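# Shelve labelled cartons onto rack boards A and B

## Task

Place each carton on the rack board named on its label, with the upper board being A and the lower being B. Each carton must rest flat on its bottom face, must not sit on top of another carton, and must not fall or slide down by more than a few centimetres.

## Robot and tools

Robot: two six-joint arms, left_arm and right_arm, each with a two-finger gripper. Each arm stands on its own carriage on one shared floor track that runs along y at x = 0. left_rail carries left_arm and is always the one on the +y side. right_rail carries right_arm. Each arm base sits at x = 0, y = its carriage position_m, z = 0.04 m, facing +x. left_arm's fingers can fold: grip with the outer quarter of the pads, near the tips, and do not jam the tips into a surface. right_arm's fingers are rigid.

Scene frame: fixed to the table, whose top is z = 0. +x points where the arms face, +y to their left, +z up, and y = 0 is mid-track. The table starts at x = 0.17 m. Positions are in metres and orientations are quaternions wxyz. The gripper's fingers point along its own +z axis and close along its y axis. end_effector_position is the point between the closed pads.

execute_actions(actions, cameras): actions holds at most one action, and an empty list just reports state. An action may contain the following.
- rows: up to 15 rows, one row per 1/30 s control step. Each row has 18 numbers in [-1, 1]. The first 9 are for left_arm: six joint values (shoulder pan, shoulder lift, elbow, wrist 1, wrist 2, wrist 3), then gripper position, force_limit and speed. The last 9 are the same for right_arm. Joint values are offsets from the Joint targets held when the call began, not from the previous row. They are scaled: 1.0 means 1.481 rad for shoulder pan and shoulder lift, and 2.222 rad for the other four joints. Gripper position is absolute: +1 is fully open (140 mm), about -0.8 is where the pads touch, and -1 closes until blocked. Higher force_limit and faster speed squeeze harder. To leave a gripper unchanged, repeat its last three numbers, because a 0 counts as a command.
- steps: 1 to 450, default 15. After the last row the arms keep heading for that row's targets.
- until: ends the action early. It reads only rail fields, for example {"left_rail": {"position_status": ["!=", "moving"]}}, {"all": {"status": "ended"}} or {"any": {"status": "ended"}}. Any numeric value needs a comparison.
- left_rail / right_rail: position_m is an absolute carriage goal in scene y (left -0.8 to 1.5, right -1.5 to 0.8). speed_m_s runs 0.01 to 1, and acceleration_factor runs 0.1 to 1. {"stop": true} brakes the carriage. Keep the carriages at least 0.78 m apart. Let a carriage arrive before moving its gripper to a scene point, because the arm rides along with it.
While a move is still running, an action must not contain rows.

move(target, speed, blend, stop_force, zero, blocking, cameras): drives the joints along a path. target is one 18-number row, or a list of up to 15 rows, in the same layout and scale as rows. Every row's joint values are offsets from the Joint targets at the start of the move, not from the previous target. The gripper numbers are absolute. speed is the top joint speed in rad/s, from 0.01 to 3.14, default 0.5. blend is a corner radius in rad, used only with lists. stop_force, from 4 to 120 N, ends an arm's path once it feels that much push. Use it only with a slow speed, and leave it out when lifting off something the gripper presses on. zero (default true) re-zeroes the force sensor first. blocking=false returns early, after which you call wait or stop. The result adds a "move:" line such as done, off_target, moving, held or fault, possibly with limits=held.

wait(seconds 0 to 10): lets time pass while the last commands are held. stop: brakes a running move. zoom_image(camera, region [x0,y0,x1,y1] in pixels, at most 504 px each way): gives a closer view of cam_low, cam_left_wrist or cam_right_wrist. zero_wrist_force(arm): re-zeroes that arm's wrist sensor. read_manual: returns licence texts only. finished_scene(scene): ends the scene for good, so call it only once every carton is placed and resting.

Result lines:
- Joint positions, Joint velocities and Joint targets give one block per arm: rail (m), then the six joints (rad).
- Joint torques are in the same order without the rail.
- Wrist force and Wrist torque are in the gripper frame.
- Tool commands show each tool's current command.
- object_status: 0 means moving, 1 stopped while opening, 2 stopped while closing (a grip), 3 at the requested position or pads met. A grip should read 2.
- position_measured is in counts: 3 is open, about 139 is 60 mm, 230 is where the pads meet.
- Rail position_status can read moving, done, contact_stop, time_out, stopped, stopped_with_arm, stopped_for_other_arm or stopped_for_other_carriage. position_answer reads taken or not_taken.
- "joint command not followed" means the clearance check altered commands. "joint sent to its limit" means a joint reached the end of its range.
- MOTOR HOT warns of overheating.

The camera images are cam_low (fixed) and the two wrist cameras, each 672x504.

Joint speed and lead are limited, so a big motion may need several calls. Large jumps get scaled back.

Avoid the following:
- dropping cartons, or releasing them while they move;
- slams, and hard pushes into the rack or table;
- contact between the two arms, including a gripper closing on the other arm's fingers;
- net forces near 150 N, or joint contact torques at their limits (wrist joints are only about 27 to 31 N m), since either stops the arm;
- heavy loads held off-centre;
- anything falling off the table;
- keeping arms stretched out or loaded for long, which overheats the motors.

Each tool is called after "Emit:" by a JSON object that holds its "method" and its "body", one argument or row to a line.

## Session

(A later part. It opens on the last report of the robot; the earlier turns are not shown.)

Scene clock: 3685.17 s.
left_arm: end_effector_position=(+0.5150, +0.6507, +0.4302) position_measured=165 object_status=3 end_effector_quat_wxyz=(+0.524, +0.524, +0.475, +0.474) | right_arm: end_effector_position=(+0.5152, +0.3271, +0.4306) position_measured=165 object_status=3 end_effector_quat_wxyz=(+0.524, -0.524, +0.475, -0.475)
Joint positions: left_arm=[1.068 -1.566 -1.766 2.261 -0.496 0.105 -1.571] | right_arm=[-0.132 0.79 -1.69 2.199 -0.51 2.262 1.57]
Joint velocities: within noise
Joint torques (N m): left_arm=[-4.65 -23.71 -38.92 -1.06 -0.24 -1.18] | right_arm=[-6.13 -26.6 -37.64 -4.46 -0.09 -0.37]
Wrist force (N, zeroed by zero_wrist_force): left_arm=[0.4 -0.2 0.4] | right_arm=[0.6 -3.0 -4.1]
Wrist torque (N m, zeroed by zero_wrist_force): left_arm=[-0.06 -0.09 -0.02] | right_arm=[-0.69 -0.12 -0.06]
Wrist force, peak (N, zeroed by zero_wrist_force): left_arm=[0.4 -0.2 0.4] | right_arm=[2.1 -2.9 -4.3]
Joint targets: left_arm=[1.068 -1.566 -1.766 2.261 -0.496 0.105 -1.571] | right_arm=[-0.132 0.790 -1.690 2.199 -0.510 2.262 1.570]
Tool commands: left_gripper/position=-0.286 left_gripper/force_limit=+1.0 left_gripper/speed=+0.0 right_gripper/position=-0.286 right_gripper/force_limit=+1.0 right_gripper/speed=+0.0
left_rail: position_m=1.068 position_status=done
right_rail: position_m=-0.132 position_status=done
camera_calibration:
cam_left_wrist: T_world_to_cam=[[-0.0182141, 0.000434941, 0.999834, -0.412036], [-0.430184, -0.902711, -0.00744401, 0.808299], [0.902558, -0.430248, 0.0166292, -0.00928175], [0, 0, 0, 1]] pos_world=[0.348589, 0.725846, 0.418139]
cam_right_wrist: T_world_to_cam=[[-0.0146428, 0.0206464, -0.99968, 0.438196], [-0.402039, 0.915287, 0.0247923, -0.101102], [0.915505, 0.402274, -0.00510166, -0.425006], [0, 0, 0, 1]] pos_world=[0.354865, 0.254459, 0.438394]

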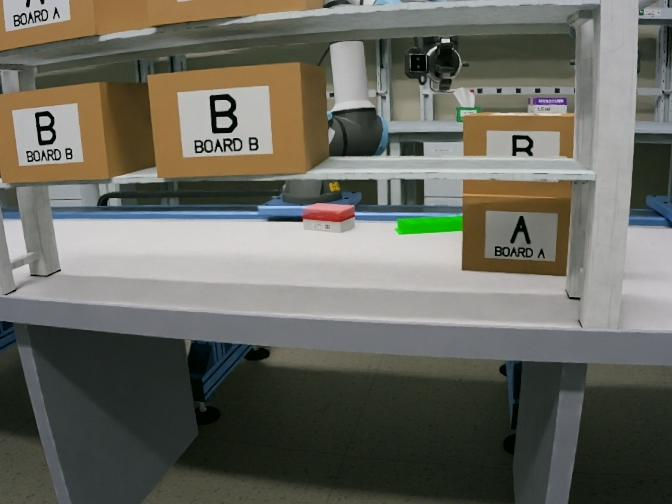

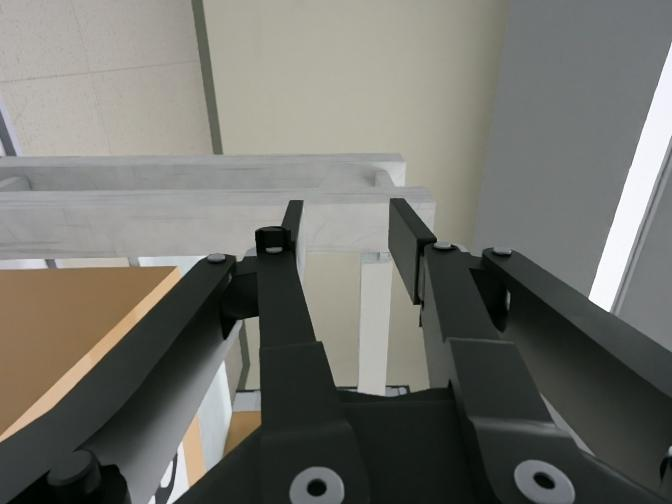

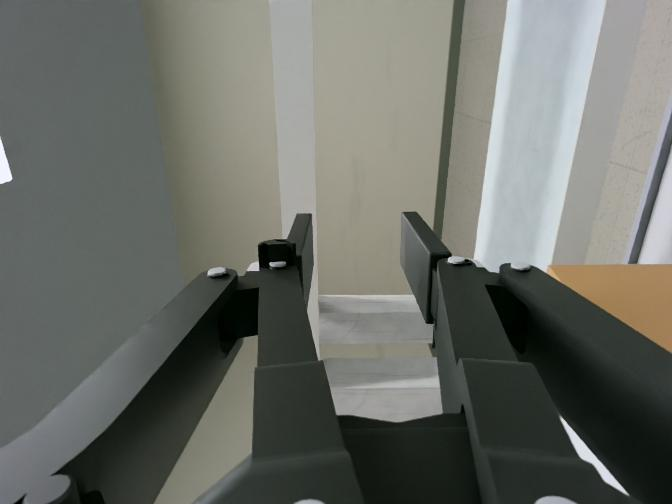

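Emit:
{"method": "move", "body": {
  "target": [
    [-0.035253,-0.06098,0.02893,0.011714,0.026009,0,-0.286,1,0,0.113402,0.025344,-0.014803,-0.002089,0.125091,0,-0.286,1,0],
    [-0.035253,0.01788,0.076535,-0.088452,0.026009,0,-0.286,1,0,0.113402,0.096697,0.026263,-0.090714,0.125091,0,-0.286,1,0],
    [-0.035253,0.134799,0.112735,-0.202582,0.026009,0,-0.286,1,0,0.113402,0.193034,0.056174,-0.184836,0.125091,0,-0.286,1,0]
  ],
  "speed": [0.35,0.35,0.3],
  "blend": [0.02,0.03,0],
  "cameras": ["cam_left_wrist","cam_right_wrist"]
}}

Emit:
{"method": "zero_wrist_force", "body": {
  "arm": "left_arm"
}}

Emit:
{"method": "zero_wrist_force", "body": {
  "arm": "right_arm"
}}

Scene clock: 3751.20 s.
left_arm: end_effector_position=(+0.4912, +0.6518, +0.2501) position_measured=165 object_status=3 end_effector_quat_wxyz=(+0.550, +0.549, +0.445, +0.445) | right_arm: end_effector_position=(+0.4557, +0.3310, +0.2504) position_measured=165 object_status=3 end_effector_quat_wxyz=(+0.497, -0.497, +0.503, -0.503)
Joint positions: left_arm=[1.068 -1.618 -1.566 2.512 -0.946 0.163 -1.571] | right_arm=[-0.132 0.958 -1.404 2.324 -0.92 2.54 1.57]
Joint velocities: within noise
Joint torques (N m): left_arm=[-12.87 -9.16 -18.76 -3.43 2.12 -0.65] | right_arm=[12.42 -37.39 -18.1 -5.92 3.49 -0.65]
Wrist force (N, zeroed by zero_wrist_force): left_arm=[0.1 -0.3 -0.3] | right_arm=[0.2 -3.5 -3.5]
Wrist torque (N m, zeroed by zero_wrist_force): left_arm=[-0.11 -0.03 0.00] | right_arm=[-0.74 -0.10 -0.03]
Wrist force, peak (N, zeroed by zero_wrist_force): left_arm=[2.4 0.3 -0.4] | right_arm=[0.7 -4.8 -5.1]
Joint targets: left_arm=[1.068 -1.618 -1.566 2.512 -0.946 0.163 -1.571] | right_arm=[-0.132 0.958 -1.404 2.324 -0.921 2.540 1.570]
left_rail: position_m=1.068 position_status=done
right_rail: position_m=-0.132 position_status=done
move: done
camera_calibration:
cam_left_wrist: T_world_to_cam=[[-0.0180573, 0.00243237, 0.999834, -0.233779], [-0.526747, -0.84999, -0.00744535, 0.810757], [0.849831, -0.526794, 0.0166297, 0.104492], [0, 0, 0, 1]] pos_world=[0.334041, 0.74475, 0.238039]
cam_right_wrist: T_world_to_cam=[[-0.0124134, 0.0221946, -0.999677, 0.255553], [-0.299158, 0.953879, 0.0248926, -0.183892], [0.954123, 0.29937, -0.00520123, -0.356504], [0, 0, 0, 1]] pos_world=[0.288308, 0.276465, 0.258194]
Images, in order (width x height): cam_left_wrist 672x504, cam_right_wrist 672x504.

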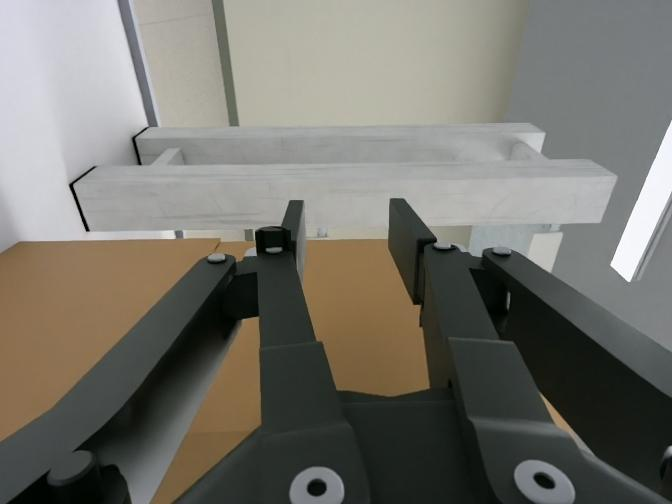

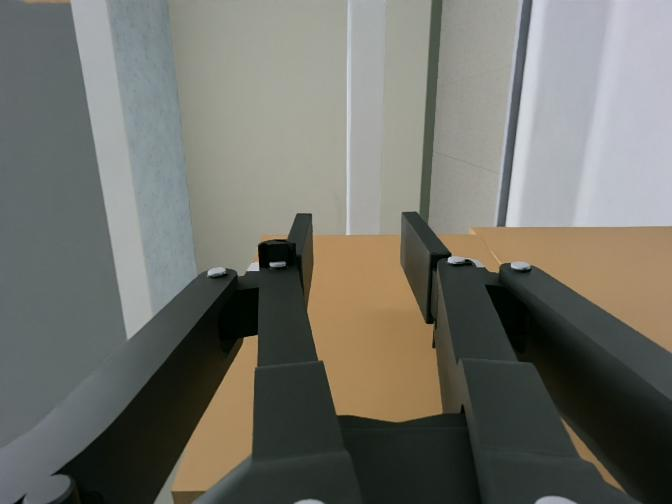

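Wrist force sensor zeroed.

Wrist force sensor zeroed.

Emit:
{"method": "move", "body": {
  "target": [-0.004525,0.040848,-0.028944,0.001717,-0.003016,0,-0.286,1,0,0.026823,0.037958,-0.033859,0.008559,0.017878,0,-0.286,1,0],
  "speed": 0.035,
  "stop_force": 5,
  "cameras": ["cam_left_wrist","cam_right_wrist"]
}}

Scene clock: 3771.63 s.
left_arm: end_effector_position=(+0.4878, +0.6204, +0.2502) position_measured=165 object_status=3 end_effector_quat_wxyz=(+0.550, +0.549, +0.445, +0.445) | right_arm: end_effector_position=(+0.4595, +0.3630, +0.2504) position_measured=165 object_status=3 end_effector_quat_wxyz=(+0.497, -0.497, +0.503, -0.503)
Joint positions: left_arm=[1.068 -1.623 -1.518 2.461 -0.943 0.158 -1.571] | right_arm=[-0.132 0.99 -1.358 2.263 -0.905 2.572 1.57]
Joint velocities: within noise
Joint torques (N m): left_arm=[11.55 -56.26 -18.5 -1.16 1.65 -0.79] | right_arm=[-12.21 -61.62 -20.83 -4.83 -4.04 -0.33]
Wrist force (N, zeroed by zero_wrist_force): left_arm=[0.1 0.1 0.3] | right_arm=[3.9 -1.9 -0.2]
Wrist torque (N m, zeroed by zero_wrist_force): left_arm=[0.03 -0.03 0.00] | right_arm=[0.02 0.07 0.17]
Wrist force, peak (N, zeroed by zero_wrist_force): left_arm=[8.3 0.3 -4.0] | right_arm=[10.8 -1.9 0.2]
Joint targets: left_arm=[1.068 -1.623 -1.518 2.461 -0.943 0.158 -1.571] | right_arm=[-0.132 0.990 -1.358 2.263 -0.905 2.572 1.570]
left_rail: position_m=1.068 position_status=done
right_rail: position_m=-0.132 position_status=done
move: contact (left_arm, right_arm); left_arm: the shoulder lift is farthest, 0.013 rad from its target; right_arm: the elbow is farthest, 0.015 rad from its target
camera_calibration:
cam_left_wrist: T_world_to_cam=[[-0.0181106, 0.00234783, 0.999833, -0.233786], [-0.526744, -0.84999, -0.00754526, 0.782301], [0.849831, -0.526793, 0.0166305, 0.0908381], [0, 0, 0, 1]] pos_world=[0.330641, 0.71335, 0.238139]
cam_right_wrist: T_world_to_cam=[[-0.0124134, 0.0221946, -0.999677, 0.25499], [-0.299158, 0.953879, 0.0248926, -0.213282], [0.954123, 0.29937, -0.00520123, -0.369709], [0, 0, 0, 1]] pos_world=[0.292108, 0.308465, 0.258294]
Images, in order (width x height): cam_left_wrist 672x504, cam_right_wrist 672x504.

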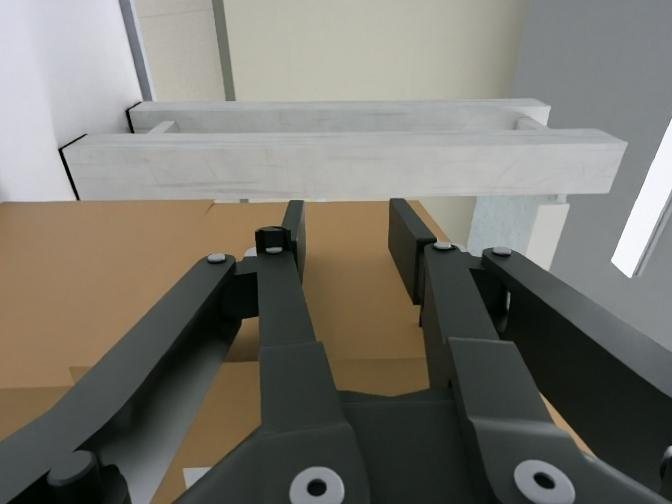

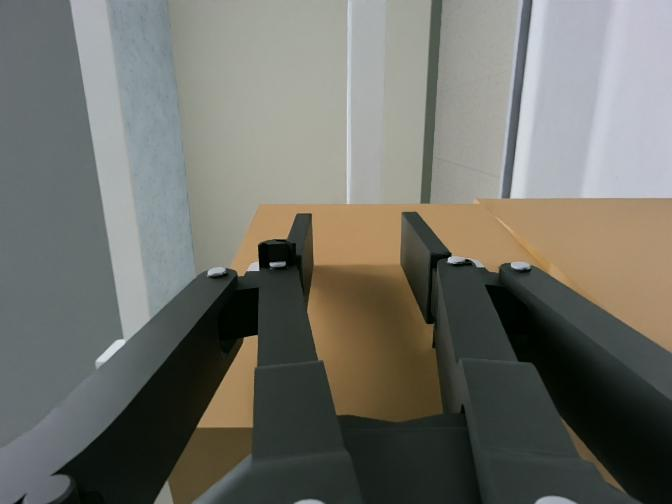

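Emit:
{"method": "move", "body": {
  "target": [-0.000213,0.002045,-0.001448,0.000086,-0.000142,0,-0.286,1,0,0.001271,0.001889,-0.001686,0.000427,0.000847,0,-0.286,1,0],
  "speed": 0.02,
  "cameras": ["cam_left_wrist","cam_right_wrist"]
}}

Emit:
{"method": "zoom_image", "body": {
  "camera": "cam_left_wrist",
  "region": [0, 180, 260, 500]
}}

Emit:
{"method": "zoom_image", "body": {
  "camera": "cam_right_wrist",
  "region": [420, 170, 672, 420]
}}

Scene clock: 3816.13 s.
left_arm: end_effector_position=(+0.4876, +0.6186, +0.2502) position_measured=165 object_status=3 end_effector_quat_wxyz=(+0.550, +0.549, +0.445, +0.445) | right_arm: end_effector_position=(+0.4597, +0.3649, +0.2504) position_measured=165 object_status=3 end_effector_quat_wxyz=(+0.497, -0.497, +0.503, -0.503)
Joint positions: left_arm=[1.068 -1.623 -1.515 2.458 -0.943 0.157 -1.571] | right_arm=[-0.132 0.992 -1.356 2.26 -0.904 2.574 1.57]
Joint velocities: within noise
Joint torques (N m): left_arm=[-24.31 -11.42 -55.37 0.86 2.43 -1.02] | right_arm=[22.56 -32.83 -43.02 1.12 -2.67 -0.39]
Wrist force (N, zeroed by zero_wrist_force): left_arm=[23.5 0.1 -9.0] | right_arm=[24.9 -3.6 0.3]
Wrist torque (N m, zeroed by zero_wrist_force): left_arm=[-0.25 -0.95 -0.72] | right_arm=[0.15 0.59 0.58]
Wrist force, peak (N, zeroed by zero_wrist_force): left_arm=[23.5 0.1 -9.0] | right_arm=[24.9 -3.6 0.3]
Joint targets: left_arm=[1.068 -1.623 -1.515 2.458 -0.943 0.157 -1.571] | right_arm=[-0.132 0.992 -1.356 2.260 -0.904 2.574 1.570]
left_rail: position_m=1.068 position_status=done
right_rail: position_m=-0.132 position_status=done
move: done
camera_calibration:
cam_left_wrist: T_world_to_cam=[[-0.0181101, 0.00234636, 0.999833, -0.233784], [-0.526555, -0.850108, -0.00754257, 0.780686], [0.849948, -0.526604, 0.016631, 0.089886], [0, 0, 0, 1]] pos_world=[0.330442, 0.71155, 0.238139]
cam_right_wrist: T_world_to_cam=[[-0.0124108, 0.0221947, -0.999677, 0.254852], [-0.299066, 0.953908, 0.0248914, -0.214971], [0.954152, 0.299279, -0.00520108, -0.370419], [0, 0, 0, 1]] pos_world=[0.292308, 0.310265, 0.258194]
Images, in order (width x height): cam_left_wrist 672x504, cam_right_wrist 672x504.

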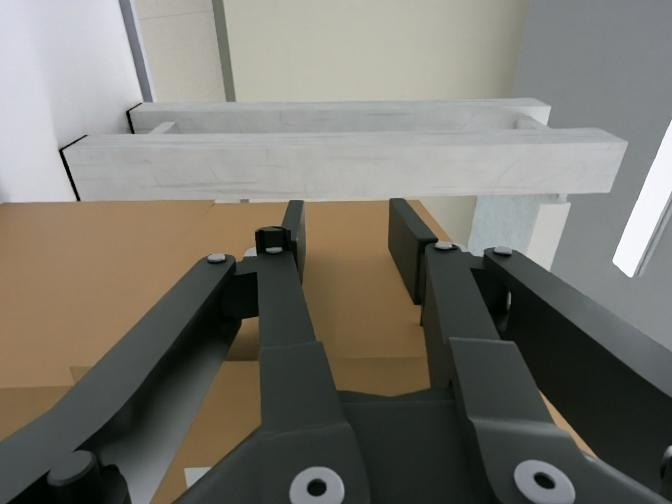

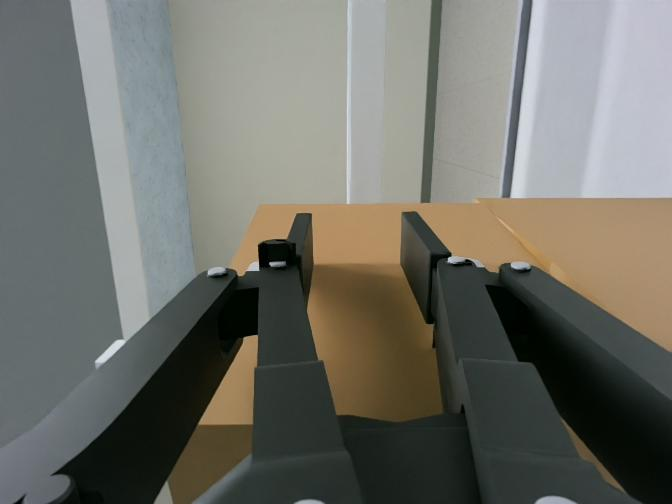

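Scaled by 1.575.

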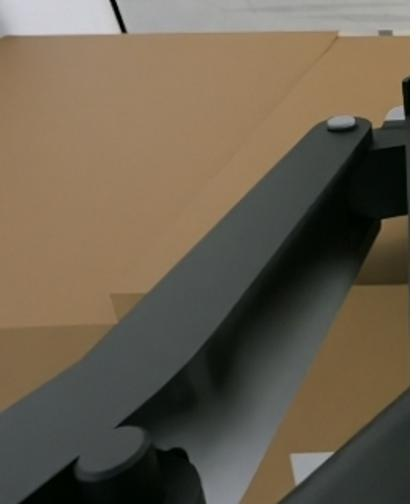

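Scaled by 2.000.

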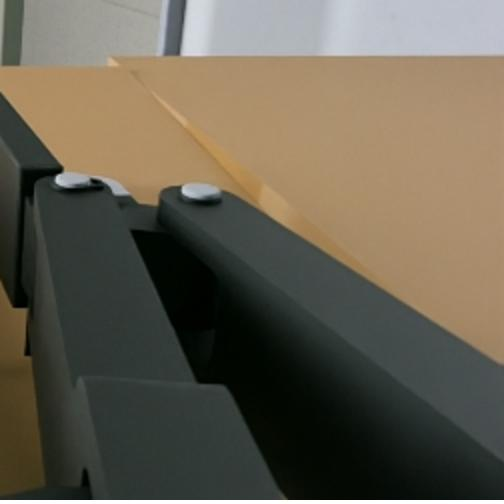

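Emit:
{"method": "move", "body": {
  "target": [0.001063,-0.003075,0.002182,-0.000128,0.005659,0,-0.286,1,0,0.002113,0.002687,-0.002399,0.000608,0.004559,0,-0.286,1,0],
  "speed": 0.02,
  "cameras": []
}}

Scene clock: 3857.57 s.
left_arm: end_effector_position=(+0.4875, +0.6179, +0.2502) position_measured=165 object_status=3 end_effector_quat_wxyz=(+0.552, +0.552, +0.442, +0.442) | right_arm: end_effector_position=(+0.4597, +0.3654, +0.2503) position_measured=165 object_status=3 end_effector_quat_wxyz=(+0.495, -0.496, +0.504, -0.505)
Joint positions: left_arm=[1.068 -1.622 -1.52 2.462 -0.943 0.17 -1.571] | right_arm=[-0.132 0.995 -1.352 2.254 -0.903 2.584 1.57]
Joint velocities: within noise
Joint torques (N m): left_arm=[2.76 -52.22 -32.73 -5.09 12.43 -0.85] | right_arm=[26.1 -33.36 -42.04 0.89 -3.39 -0.45]
Wrist force (N, zeroed by zero_wrist_force): left_arm=[25.5 1.1 -8.6] | right_arm=[30.5 -6.3 0.9]
Wrist torque (N m, zeroed by zero_wrist_force): left_arm=[-0.22 -1.02 -0.77] | right_arm=[0.19 0.74 0.66]
Wrist force, peak (N, zeroed by zero_wrist_force): left_arm=[28.6 1.1 -10.7] | right_arm=[30.5 -6.3 0.9]
Joint targets: left_arm=[1.068 -1.622 -1.520 2.463 -0.943 0.170 -1.571] | right_arm=[-0.132 0.995 -1.352 2.254 -0.903 2.584 1.570]
left_rail: position_m=1.068 position_status=done
right_rail: position_m=-0.132 position_status=done
move: done
No camera images: "cameras" was empty.

Emit:
{"method": "move", "body": {
  "target": [-0.002744,-0.00086,0.000609,-0.000036,-0.001829,0,-0.286,1,0,-0.001887,0.000156,-0.000139,0.000035,-0.001257,0,-0.286,1,0],
  "speed": 0.02,
  "cameras": []
}}

Scene clock: 3878.13 s.
left_arm: end_effector_position=(+0.4861, +0.6180, +0.2503) position_measured=165 object_status=3 end_effector_quat_wxyz=(+0.552, +0.552, +0.442, +0.442) | right_arm: end_effector_position=(+0.4612, +0.3653, +0.2503) position_measured=165 object_status=3 end_effector_quat_wxyz=(+0.495, -0.496, +0.504, -0.505)
Joint positions: left_arm=[1.068 -1.626 -1.521 2.464 -0.943 0.166 -1.571] | right_arm=[-0.132 0.993 -1.351 2.254 -0.903 2.581 1.57]
Joint velocities: within noise
Joint torques (N m): left_arm=[-25.08 -56.53 -29.35 -4.92 1.37 -0.54] | right_arm=[-5.62 -36.14 -41.24 0.81 -13.83 -0.24]
Wrist force (N, zeroed by zero_wrist_force): left_arm=[18.8 0.8 -5.9] | right_arm=[23.8 -4.3 1.1]
Wrist torque (N m, zeroed by zero_wrist_force): left_arm=[-0.10 -0.74 -0.58] | right_arm=[0.15 0.66 0.60]
Wrist force, peak (N, zeroed by zero_wrist_force): left_arm=[25.7 1.3 -8.5] | right_arm=[30.7 -6.3 1.0]
Joint targets: left_arm=[1.068 -1.626 -1.521 2.464 -0.943 0.166 -1.571] | right_arm=[-0.132 0.992 -1.351 2.254 -0.903 2.581 1.570]
left_rail: position_m=1.068 position_status=done
right_rail: position_m=-0.132 position_status=done
move: done
No camera images: "cameras" was empty.

Emit:
{"method": "move", "body": {
  "target": [0.002117,-0.00543,0.003847,-0.000228,0.010412,0,-0.286,1,0,0.005657,0.007291,-0.006505,0.001645,0.012771,0,-0.286,1,0],
  "speed": 0.03,
  "cameras": ["cam_left_wrist","cam_right_wrist"]
}}

Scene clock: 3919.73 s.
left_arm: end_effector_position=(+0.4859, +0.6171, +0.2503) position_measured=165 object_status=3 end_effector_quat_wxyz=(+0.557, +0.556, +0.437, +0.436) | right_arm: end_effector_position=(+0.4612, +0.3662, +0.2501) position_measured=165 object_status=3 end_effector_quat_wxyz=(+0.490, -0.490, +0.509, -0.510)
Joint positions: left_arm=[1.068 -1.623 -1.529 2.472 -0.944 0.189 -1.571] | right_arm=[-0.132 1.001 -1.341 2.24 -0.899 2.61 1.57]
Joint velocities: within noise
Joint torques (N m): left_arm=[4.13 -52.62 -30.28 -5.81 11.87 -0.9] | right_arm=[28.08 -32.96 -42.07 1.33 -3.29 -0.56]
Wrist force (N, zeroed by zero_wrist_force): left_arm=[22.7 1.4 -6.4] | right_arm=[28.9 -7.4 2.1]
Wrist torque (N m, zeroed by zero_wrist_force): left_arm=[-0.11 -0.54 -0.51] | right_arm=[0.23 0.68 0.67]
Wrist force, peak (N, zeroed by zero_wrist_force): left_arm=[22.7 1.4 -6.4] | right_arm=[28.8 -8.2 1.9]
Joint targets: left_arm=[1.068 -1.623 -1.529 2.472 -0.944 0.189 -1.571] | right_arm=[-0.132 1.001 -1.341 2.239 -0.899 2.610 1.570]
left_rail: position_m=1.068 position_status=done
right_rail: position_m=-0.132 position_status=done
move: done
camera_calibration:
cam_left_wrist: T_world_to_cam=[[-0.0180274, 0.00290649, 0.999833, -0.234298], [-0.552668, -0.833367, -0.00754223, 0.780839], [0.833206, -0.552712, 0.0166297, 0.114796], [0, 0, 0, 1]] pos_world=[0.331672, 0.714856, 0.238239]
cam_right_wrist: T_world_to_cam=[[-0.0118122, 0.0225197, -0.999677, 0.254242], [-0.273423, 0.961572, 0.0248921, -0.230573], [0.961821, 0.273628, -0.00520089, -0.366388], [0, 0, 0, 1]] pos_world=[0.292359, 0.316241, 0.257994]
Images, in order (width x height): cam_left_wrist 672x504, cam_right_wrist 672x504.

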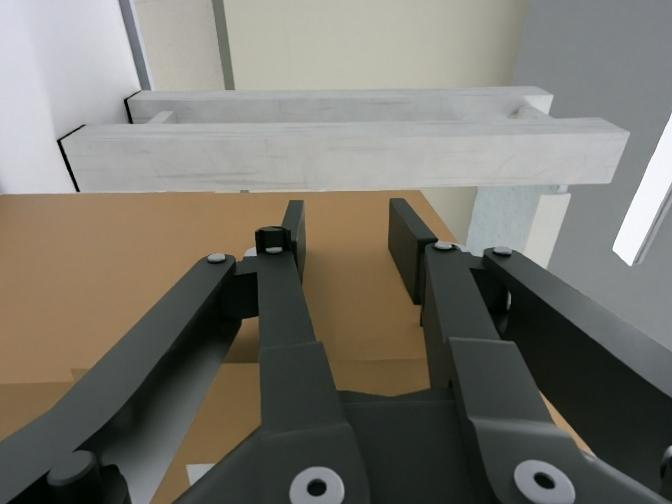

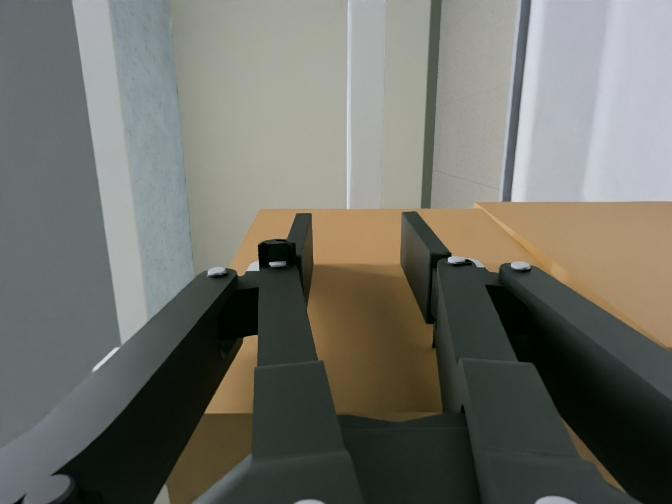

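Emit:
{"method": "move", "body": {
  "target": [-0.001114,-0.002506,0.001776,-0.000105,0.001958,0,-0.286,1,0,0.002392,0.004866,-0.004341,0.001098,0.008345,0,-0.286,1,0],
  "speed": 0.03,
  "cameras": []
}}

Scene clock: 3932.37 s.
left_arm: end_effector_position=(+0.4850, +0.6172, +0.2503) position_measured=165 object_status=3 end_effector_quat_wxyz=(+0.558, +0.558, +0.435, +0.435) | right_arm: end_effector_position=(+0.4620, +0.3661, +0.2499) position_measured=165 object_status=3 end_effector_quat_wxyz=(+0.487, -0.487, +0.513, -0.513)
Joint positions: left_arm=[1.068 -1.624 -1.533 2.476 -0.944 0.193 -1.571] | right_arm=[-0.132 1.004 -1.333 2.23 -0.897 2.628 1.57]
Joint velocities: within noise
Joint torques (N m): left_arm=[-28.44 -53.01 -31.2 -5.87 13.81 -0.68] | right_arm=[16.96 -35.7 -46.64 -0.06 -1.68 -0.3]
Wrist force (N, zeroed by zero_wrist_force): left_arm=[23.2 0.1 3.6] | right_arm=[28.1 -7.2 -12.4]
Wrist torque (N m, zeroed by zero_wrist_force): left_arm=[-0.13 0.87 -0.05] | right_arm=[-0.37 -1.15 -0.42]
Wrist force, peak (N, zeroed by zero_wrist_force): left_arm=[23.0 2.4 -6.5] | right_arm=[28.0 -8.0 -12.1]
Joint targets: left_arm=[1.068 -1.624 -1.533 2.476 -0.944 0.193 -1.571] | right_arm=[-0.132 1.004 -1.333 2.230 -0.897 2.628 1.570]
left_rail: position_m=1.068 position_status=done
right_rail: position_m=-0.132 position_status=done
move: done
No camera images: "cameras" was empty.

Emit:
{"method": "move", "body": {
  "target": [0.000939,0.001655,-0.001173,0.00007,-0.000274,0,-0.286,1,0,-0.000201,-0.001405,0.001253,-0.000317,-0.002834,0,-0.286,1,0],
  "speed": 0.03,
  "cameras": []
}}

Scene clock: 3954.17 s.
left_arm: end_effector_position=(+0.4855, +0.6165, +0.2503) position_measured=165 object_status=3 end_effector_quat_wxyz=(+0.557, +0.557, +0.435, +0.435) | right_arm: end_effector_position=(+0.4614, +0.3668, +0.2500) position_measured=165 object_status=3 end_effector_quat_wxyz=(+0.488, -0.488, +0.512, -0.512)
Joint positions: left_arm=[1.068 -1.623 -1.53 2.474 -0.944 0.193 -1.571] | right_arm=[-0.132 1.004 -1.335 2.233 -0.897 2.622 1.57]
Joint velocities: within noise
Joint torques (N m): left_arm=[-6.28 -11.18 -60.26 -0.2 5.61 -0.8] | right_arm=[-1 -60.04 -29.91 -8.21 -16.78 -0.36]
Wrist force (N, zeroed by zero_wrist_force): left_arm=[36.3 3.9 -5.9] | right_arm=[32.2 -7.0 -0.5]
Wrist torque (N m, zeroed by zero_wrist_force): left_arm=[-0.44 0.04 -0.47] | right_arm=[-0.10 -0.26 0.10]
Wrist force, peak (N, zeroed by zero_wrist_force): left_arm=[36.3 3.9 -5.9] | right_arm=[32.2 -7.0 -0.5]
Joint targets: left_arm=[1.068 -1.623 -1.530 2.474 -0.944 0.193 -1.571] | right_arm=[-0.132 1.004 -1.335 2.233 -0.897 2.622 1.570]
left_rail: position_m=1.068 position_status=done
right_rail: position_m=-0.132 position_status=done
move: done
No camera images: "cameras" was empty.

Emit:
{"method": "move", "body": {
  "target": [
    [-0.000101,0.000602,-0.000426,0.000025,-0.000067,0,-0.286,1,0,0.000356,0.000569,-0.000508,0.000128,0.000237,0,-0.286,1,0],
    [-0.000101,-0.016365,-0.004271,0.015179,-0.000067,0,-0.286,1,0,0.000356,-0.012348,-0.003536,0.011766,0.000237,0,-0.286,1,0]
  ],
  "speed": [0.02,0.03],
  "cameras": ["cam_left_wrist","cam_right_wrist"]
}}

Scene clock: 4015.77 s.
left_arm: end_effector_position=(+0.4854, +0.6159, +0.2622) position_measured=165 object_status=3 end_effector_quat_wxyz=(+0.557, +0.557, +0.435, +0.435) | right_arm: end_effector_position=(+0.4615, +0.3674, +0.2619) position_measured=165 object_status=3 end_effector_quat_wxyz=(+0.488, -0.488, +0.512, -0.512)
Joint positions: left_arm=[1.068 -1.623 -1.554 2.464 -0.91 0.192 -1.571] | right_arm=[-0.132 1.005 -1.354 2.225 -0.871 2.623 1.57]
Joint velocities: within noise
Joint torques (N m): left_arm=[-36.59 -54.4 -70.18 -0.43 7.15 -0.51] | right_arm=[29.56 -71.67 -59.07 -2.91 -5.74 -0.41]
Wrist force (N, zeroed by zero_wrist_force): left_arm=[41.0 -7.1 -5.8] | right_arm=[41.9 12.2 -1.6]
Wrist torque (N m, zeroed by zero_wrist_force): left_arm=[0.11 -0.03 -0.41] | right_arm=[-0.26 -0.20 -0.05]
Wrist force, peak (N, zeroed by zero_wrist_force): left_arm=[42.1 -6.0 -6.3] | right_arm=[43.0 12.3 -1.8]
Joint targets: left_arm=[1.068 -1.623 -1.554 2.464 -0.910 0.192 -1.571] | right_arm=[-0.132 1.005 -1.354 2.225 -0.871 2.623 1.570]
left_rail: position_m=1.068 position_status=done
right_rail: position_m=-0.132 position_status=done
move: done
camera_calibration:
cam_left_wrist: T_world_to_cam=[[-0.0180152, 0.00298046, 0.999833, -0.246253], [-0.556085, -0.831091, -0.0075422, 0.77996], [0.83093, -0.556128, 0.0166296, 0.117609], [0, 0, 0, 1]] pos_world=[0.331563, 0.714357, 0.250139]
cam_right_wrist: T_world_to_cam=[[-0.0116063, 0.0226267, -0.999677, 0.265883], [-0.26464, 0.964026, 0.0248922, -0.236794], [0.964277, 0.264843, -0.00520084, -0.36489], [0, 0, 0, 1]] pos_world=[0.292276, 0.318898, 0.269794]
Images, in order (width x height): cam_left_wrist 672x504, cam_right_wrist 672x504.

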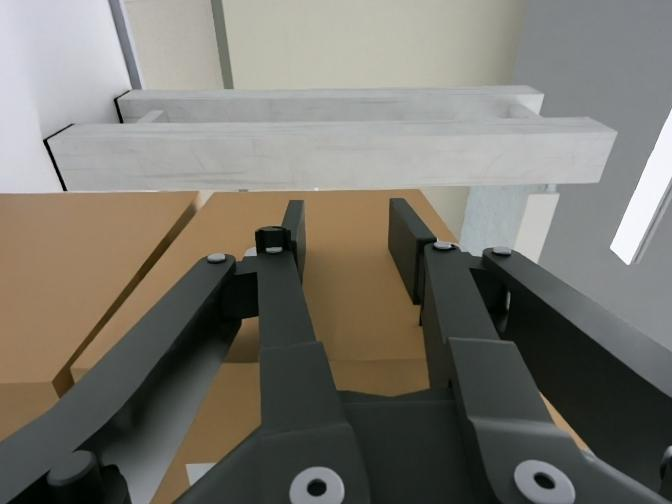

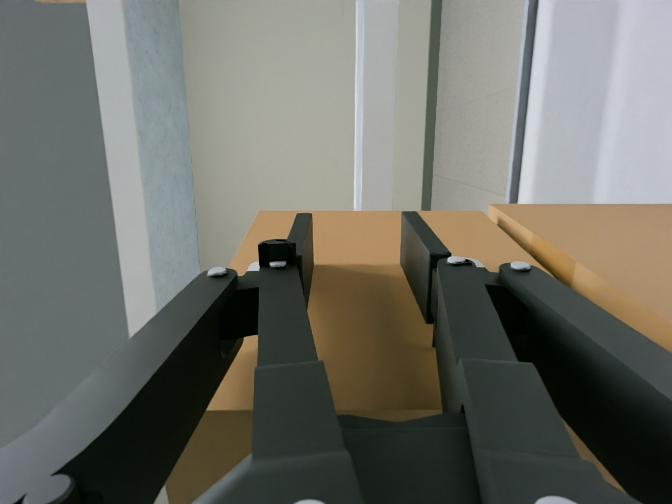

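Emit:
{"method": "move", "body": {
  "target": [
    [0,-0.053875,-0.015187,0.051096,0,0,-0.286,1,0,0,-0.041961,-0.012122,0.04009,0,0,-0.286,1,0],
    [0,-0.100197,-0.033058,0.099841,0,0,-0.286,1,0,0,-0.079522,-0.026689,0.079693,0,0,-0.286,1,0],
    [0.02778,-0.051513,-0.061259,0.095593,0.007715,0,-0.286,1,0,-0.052651,-0.109941,-0.004208,0.077486,-0.045894,0,-0.286,1,0],
    [0.05145,-0.006189,-0.090272,0.094397,0.012691,0,-0.286,1,0,-0.110961,-0.139429,0.016248,0.076685,-0.095561,0,-0.286,1,0],
    [0.071665,0.036385,-0.120137,0.095886,0.015363,0,-0.286,1,0,-0.174359,-0.167208,0.034443,0.077005,-0.148618,0,-0.286,1,0],
    [0.089077,0.076822,-0.150892,0.099689,0.016167,0,-0.286,1,0,-0.24227,-0.192496,0.050146,0.078157,-0.204684,0,-0.286,1,0],
    [0.104341,0.115734,-0.182577,0.105438,0.01554,0,-0.286,1,0,-0.314124,-0.214513,0.063124,0.079855,-0.263377,0,-0.286,1,0],
    [0.118109,0.153732,-0.21523,0.112764,0.013915,0,-0.286,1,0,-0.389348,-0.232481,0.073142,0.081812,-0.324317,0,-0.286,1,0],
    [0.156603,0.168154,-0.228114,0.116035,0.039573,0,-0.286,1,0,-0.414304,-0.201249,0.055386,0.078751,-0.340951,0,-0.286,1,0],
    [0.193688,0.183951,-0.24252,0.119912,0.06429,0,-0.286,1,0,-0.435871,-0.169917,0.036198,0.077056,-0.355325,0,-0.286,1,0],
    [0.229308,0.201029,-0.258418,0.124428,0.088032,0,-0.286,1,0,-0.4545,-0.1386,0.015675,0.076705,-0.367742,0,-0.286,1,0],
    [0.263412,0.219294,-0.275779,0.129614,0.110763,0,-0.286,1,0,-0.470645,-0.107408,-0.006089,0.077679,-0.378503,0,-0.286,1,0],
    [0.295944,0.238652,-0.294572,0.135505,0.132446,0,-0.286,1,0,-0.484757,-0.076456,-0.028998,0.079958,-0.387909,0,-0.286,1,0],
    [0.326852,0.25901,-0.314769,0.142132,0.153047,0,-0.286,1,0,-0.497288,-0.045857,-0.052957,0.083521,-0.396261,0,-0.286,1,0]
  ],
  "speed": [0.1,0.15,0.2,0.2,0.2,0.2,0.2,0.2,0.12,0.12,0.12,0.12,0.12,0.1],
  "blend": 0.02
}}

Scene clock: 4189.93 s.
left_arm: end_effector_position=(+0.7950, +0.4598, +0.3453) position_measured=165 object_status=3 end_effector_quat_wxyz=(+0.525, +0.524, +0.474, +0.474) | right_arm: end_effector_position=(+0.8073, +0.2101, +0.3451) position_measured=165 object_status=3 end_effector_quat_wxyz=(+0.524, -0.524, +0.475, -0.475)
Joint positions: left_arm=[1.068 -1.139 -1.171 1.765 -0.594 0.532 -1.571] | right_arm=[-0.132 0.268 -1.422 2.107 -0.686 1.742 1.57]
Joint velocities: within noise
Joint torques (N m): left_arm=[-14.62 -59.13 -74.51 -1.77 19.88 -0.39] | right_arm=[12.03 -53.21 -53.59 -2.74 -19.68 -0.59]
Wrist force (N, zeroed by zero_wrist_force): left_arm=[38.8 -5.1 -4.6] | right_arm=[40.0 11.4 -2.1]
Wrist torque (N m, zeroed by zero_wrist_force): left_arm=[0.49 -0.04 -0.35] | right_arm=[-0.15 -0.61 -0.38]
Wrist force, peak (N, zeroed by zero_wrist_force): left_arm=[50.7 -4.6 -6.9] | right_arm=[51.9 13.5 -1.7]
Joint targets: left_arm=[1.068 -1.139 -1.171 1.765 -0.594 0.533 -1.571] | right_arm=[-0.132 0.268 -1.422 2.107 -0.686 1.742 1.570]
left_rail: position_m=1.068 position_status=done
right_rail: position_m=-0.132 position_status=done
move: done
camera_calibration:
cam_left_wrist: T_world_to_cam=[[-0.0183002, 0.00027423, 0.999832, -0.321826], [-0.430986, -0.902326, -0.00764096, 0.756335], [0.902173, -0.431054, 0.0166309, -0.34196], [0, 0, 0, 1]] pos_world=[0.628588, 0.535146, 0.333239]
cam_right_wrist: T_world_to_cam=[[-0.0145205, 0.0204919, -0.999685, 0.359349], [-0.400153, 0.916119, 0.0245912, 0.123842], [0.916333, 0.400383, -0.00510261, -0.646049], [0, 0, 0, 1]] pos_world=[0.64677, 0.13785, 0.352894]

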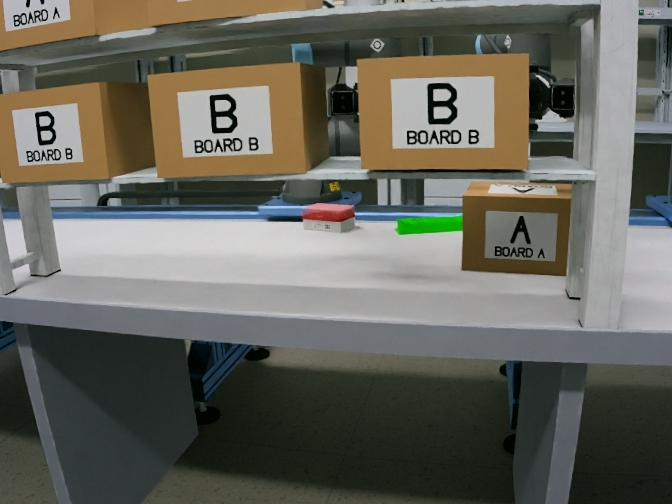

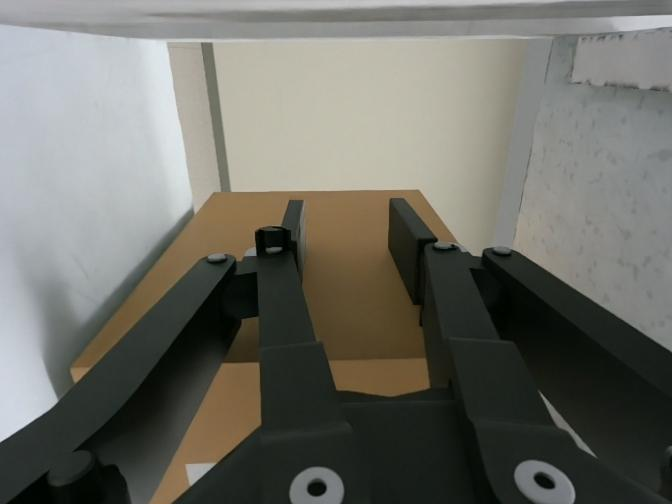

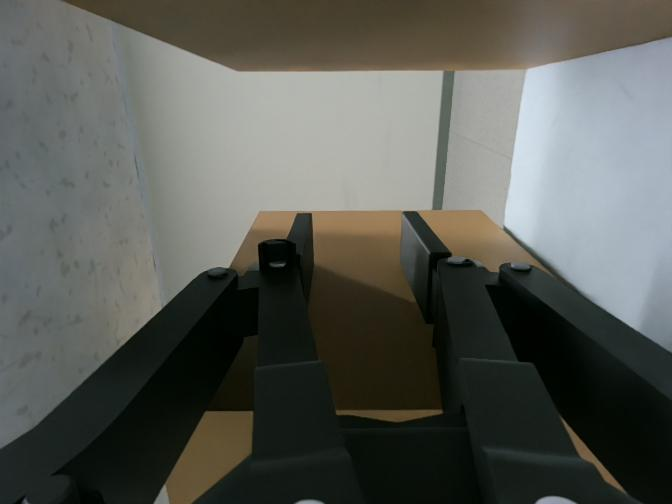

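Emit:
{"method": "move", "body": {
  "target": [0,0.019581,0.009032,-0.022083,0,0,-0.286,1,0,0,0.025408,0.010365,-0.0273,0,0,-0.286,1,0],
  "speed": 0.036,
  "stop_force": 7,
  "cameras": []
}}

Scene clock: 4204.20 s.
left_arm: end_effector_position=(+0.7952, +0.4597, +0.3366) position_measured=165 object_status=3 end_effector_quat_wxyz=(+0.525, +0.524, +0.474, +0.474) | right_arm: end_effector_position=(+0.8076, +0.2101, +0.3373) position_measured=165 object_status=3 end_effector_quat_wxyz=(+0.524, -0.524, +0.475, -0.475)
Joint positions: left_arm=[1.068 -1.139 -1.162 1.771 -0.608 0.533 -1.571] | right_arm=[-0.132 0.268 -1.412 2.113 -0.701 1.742 1.57]
Joint velocities: within noise
Joint torques (N m): left_arm=[-28.65 -98.51 -71.41 -2.08 19.08 -0.58] | right_arm=[19.62 -73.3 -50.51 -2.06 -19 -0.74]
Wrist force (N, zeroed by zero_wrist_force): left_arm=[42.2 -2.9 -3.8] | right_arm=[44.1 8.6 -1.2]
Wrist torque (N m, zeroed by zero_wrist_force): left_arm=[-0.09 -0.28 -0.66] | right_arm=[0.16 -1.00 -0.68]
Wrist force, peak (N, zeroed by zero_wrist_force): left_arm=[46.8 9.6 -8.4] | right_arm=[44.1 8.3 -1.1]
Joint targets: left_arm=[1.068 -1.139 -1.162 1.771 -0.608 0.533 -1.571] | right_arm=[-0.132 0.268 -1.412 2.113 -0.702 1.742 1.570]
left_rail: position_m=1.068 position_status=done
right_rail: position_m=-0.132 position_status=done
move: contact (left_arm, right_arm); left_arm: the wrist 1 is farthest, 0.035 rad from its target; right_arm: the wrist 1 is farthest, 0.045 rad from its target
No camera images: "cameras" was empty.

Emit:
{"method": "execute_actions", "body": {
  "actions": [],
  "cameras": ["cam_low"]
}}

Emit:
{"method": "zoom_image", "body": {
  "camera": "cam_low",
  "region": [300, 40, 600, 290]
}}

Scene clock: 4212.60 s.
left_arm: end_effector_position=(+0.7952, +0.4597, +0.3366) position_measured=165 object_status=3 end_effector_quat_wxyz=(+0.525, +0.524, +0.474, +0.474) | right_arm: end_effector_position=(+0.8076, +0.2101, +0.3373) position_measured=165 object_status=3 end_effector_quat_wxyz=(+0.524, -0.524, +0.475, -0.475)
Joint positions: left_arm=[1.068 -1.139 -1.162 1.771 -0.608 0.533 -1.571] | right_arm=[-0.132 0.268 -1.412 2.113 -0.701 1.742 1.57]
Joint velocities: within noise
Joint torques (N m): left_arm=[-43.04 -96.57 -69.1 -4.55 19.27 -0.82] | right_arm=[31.95 -71.05 -46.27 -4.35 -18.8 -0.8]
Wrist force (N, zeroed by zero_wrist_force): left_arm=[41.9 -1.3 -4.6] | right_arm=[42.5 7.5 -1.0]
Wrist torque (N m, zeroed by zero_wrist_force): left_arm=[-0.04 -0.26 -0.65] | right_arm=[0.15 -0.97 -0.66]
Wrist force, peak (N, zeroed by zero_wrist_force): left_arm=[42.5 -1.7 -4.1] | right_arm=[44.1 8.3 -1.2]
Joint targets: left_arm=[1.068 -1.139 -1.162 1.771 -0.608 0.533 -1.571] | right_arm=[-0.132 0.268 -1.412 2.113 -0.702 1.742 1.570]
Tool commands: left_gripper/position=-0.286 left_gripper/force_limit=+1.0 left_gripper/speed=+0.0 right_gripper/position=-0.286 right_gripper/force_limit=+1.0 right_gripper/speed=+0.0
left_rail: position_m=1.068 position_status=done
right_rail: position_m=-0.132 position_status=done
Images, in order (width x height): cam_low 672x504.

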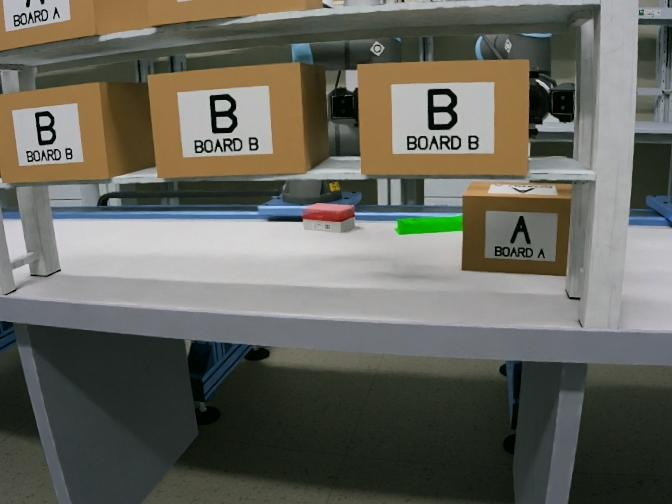

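Scaled by 1.680.

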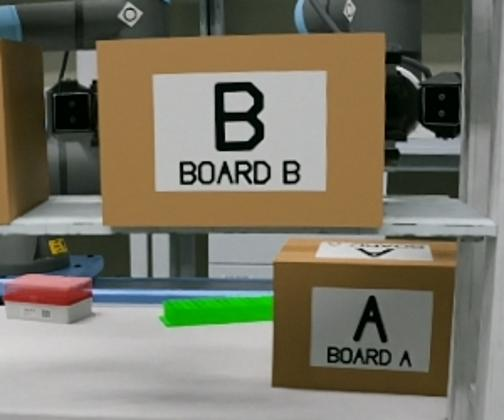

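Emit:
{"method": "move", "body": {
  "target": [
    [0.004829,-0.008892,0.008957,-0.00303,0.003218,0,-0.286,1,0,-0.014797,-0.006768,0.005479,-0.000968,-0.009862,0,-0.286,1,0],
    [-0.069075,-0.054243,0.053356,-0.017202,-0.04604,0,-0.286,1,0,0.014239,-0.078066,0.059414,-0.007382,0.009491,0,-0.286,1,0],
    [-0.162392,-0.09837,0.094355,-0.028789,-0.108238,0,-0.286,1,0,0.060173,-0.160498,0.112929,-0.005953,0.040107,0,-0.286,1,0],
    [-0.281491,-0.291588,0.284458,-0.090108,-0.156567,0,-0.286,1,0,0.38697,-0.076656,0.098396,-0.047302,0.288528,0,-0.286,1,0]
  ],
  "speed": [0.02,0.1,0.2,0.4],
  "blend": [0,0.02,0.03,0]
}}

Emit:
{"method": "zoom_image", "body": {
  "camera": "cam_left_wrist",
  "region": [0, 200, 260, 460]
}}

Emit:
{"method": "zoom_image", "body": {
  "camera": "cam_right_wrist",
  "region": [420, 200, 672, 460]
}}

Scene clock: 4314.17 s.
left_arm: end_effector_position=(+0.5155, +0.6326, +0.3001) position_measured=165 object_status=3 end_effector_quat_wxyz=(+0.541, +0.540, +0.456, +0.456) | right_arm: end_effector_position=(+0.4930, +0.3095, +0.3006) position_measured=165 object_status=3 end_effector_quat_wxyz=(+0.507, -0.507, +0.493, -0.493)
Joint positions: left_arm=[1.068 -1.556 -1.594 2.403 -0.809 0.185 -1.571] | right_arm=[-0.132 0.841 -1.526 2.332 -0.807 2.383 1.57]
Joint velocities: within noise
Joint torques (N m): left_arm=[-16.12 -54.43 -22.3 -3.31 -2.4 -0.63] | right_arm=[12 -27.29 -38.34 -5.97 3.6 -0.76]
Wrist force (N, zeroed by zero_wrist_force): left_arm=[0.0 0.2 0.3] | right_arm=[-2.5 -2.3 -1.6]
Wrist torque (N m, zeroed by zero_wrist_force): left_arm=[0.06 -0.02 -0.01] | right_arm=[-0.58 0.57 -0.02]
Wrist force, peak (N, zeroed by zero_wrist_force): left_arm=[42.3 -2.1 -4.3] | right_arm=[42.9 8.3 -0.8]
Joint targets: left_arm=[1.068 -1.556 -1.594 2.403 -0.809 0.185 -1.571] | right_arm=[-0.132 0.841 -1.525 2.332 -0.807 2.383 1.570]
left_rail: position_m=1.068 position_status=done
right_rail: position_m=-0.132 position_status=done
move: done
camera_calibration:
cam_left_wrist: T_world_to_cam=[[-0.0182265, 0.00175693, 0.999832, -0.282789], [-0.492267, -0.870412, -0.00744431, 0.802807], [0.870253, -0.49232, 0.0167295, 0.0405739], [0, 0, 0, 1]] pos_world=[0.354732, 0.719245, 0.288039]
cam_right_wrist: T_world_to_cam=[[-0.0131028, 0.0217457, -0.999678, 0.307291], [-0.337103, 0.941139, 0.0248908, -0.130864], [0.941377, 0.337321, -0.00500097, -0.390932], [0, 0, 0, 1]] pos_world=[0.327926, 0.248348, 0.308495]

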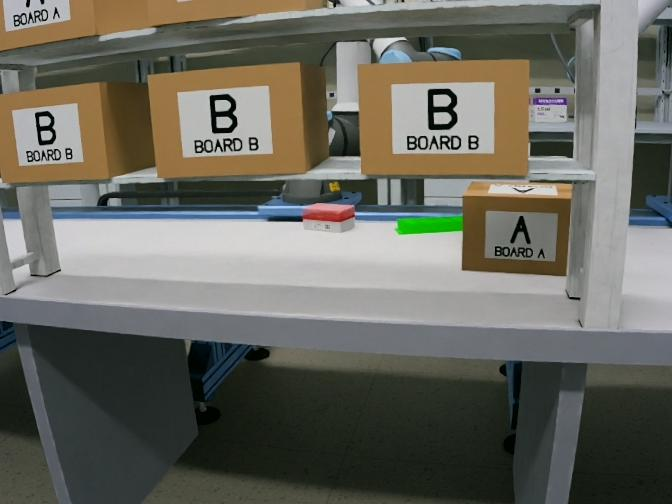

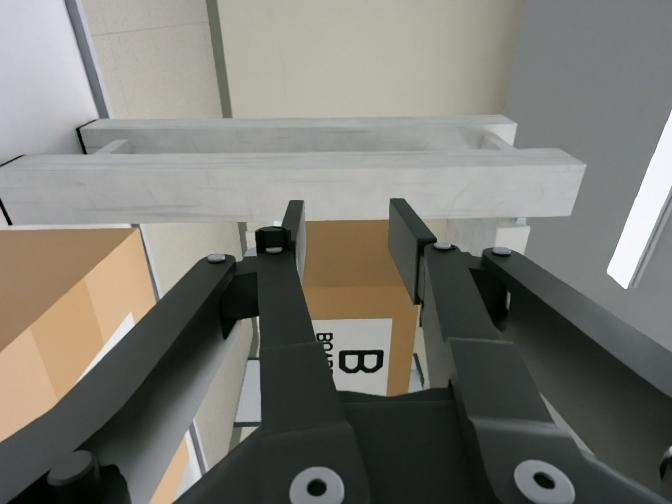

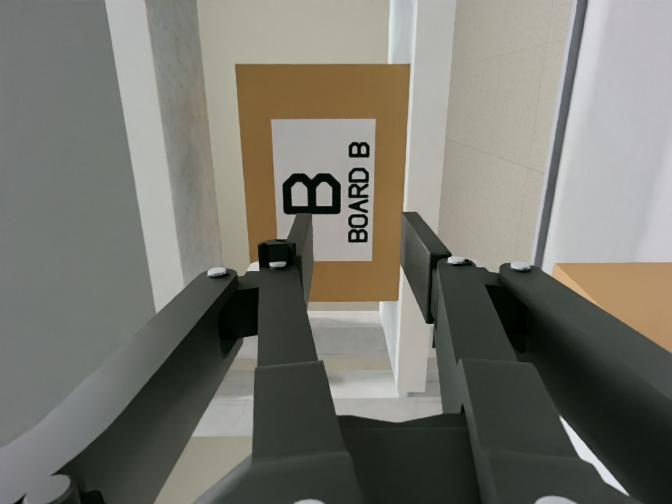

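Scaled by 1.938.

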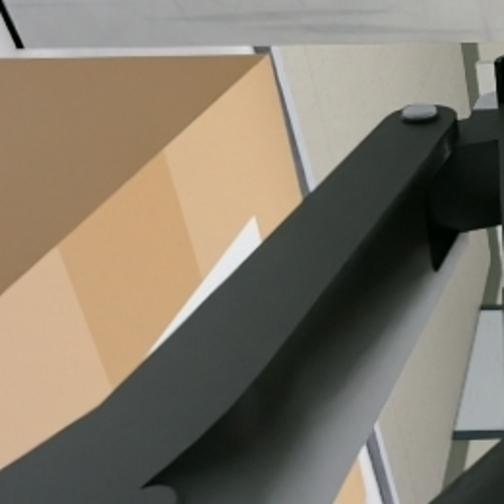

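Scaled by 1.938.

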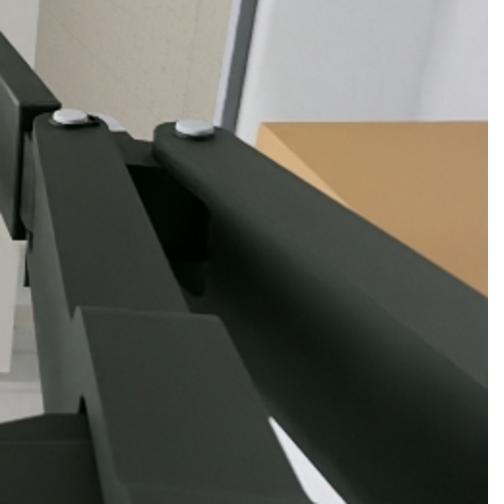

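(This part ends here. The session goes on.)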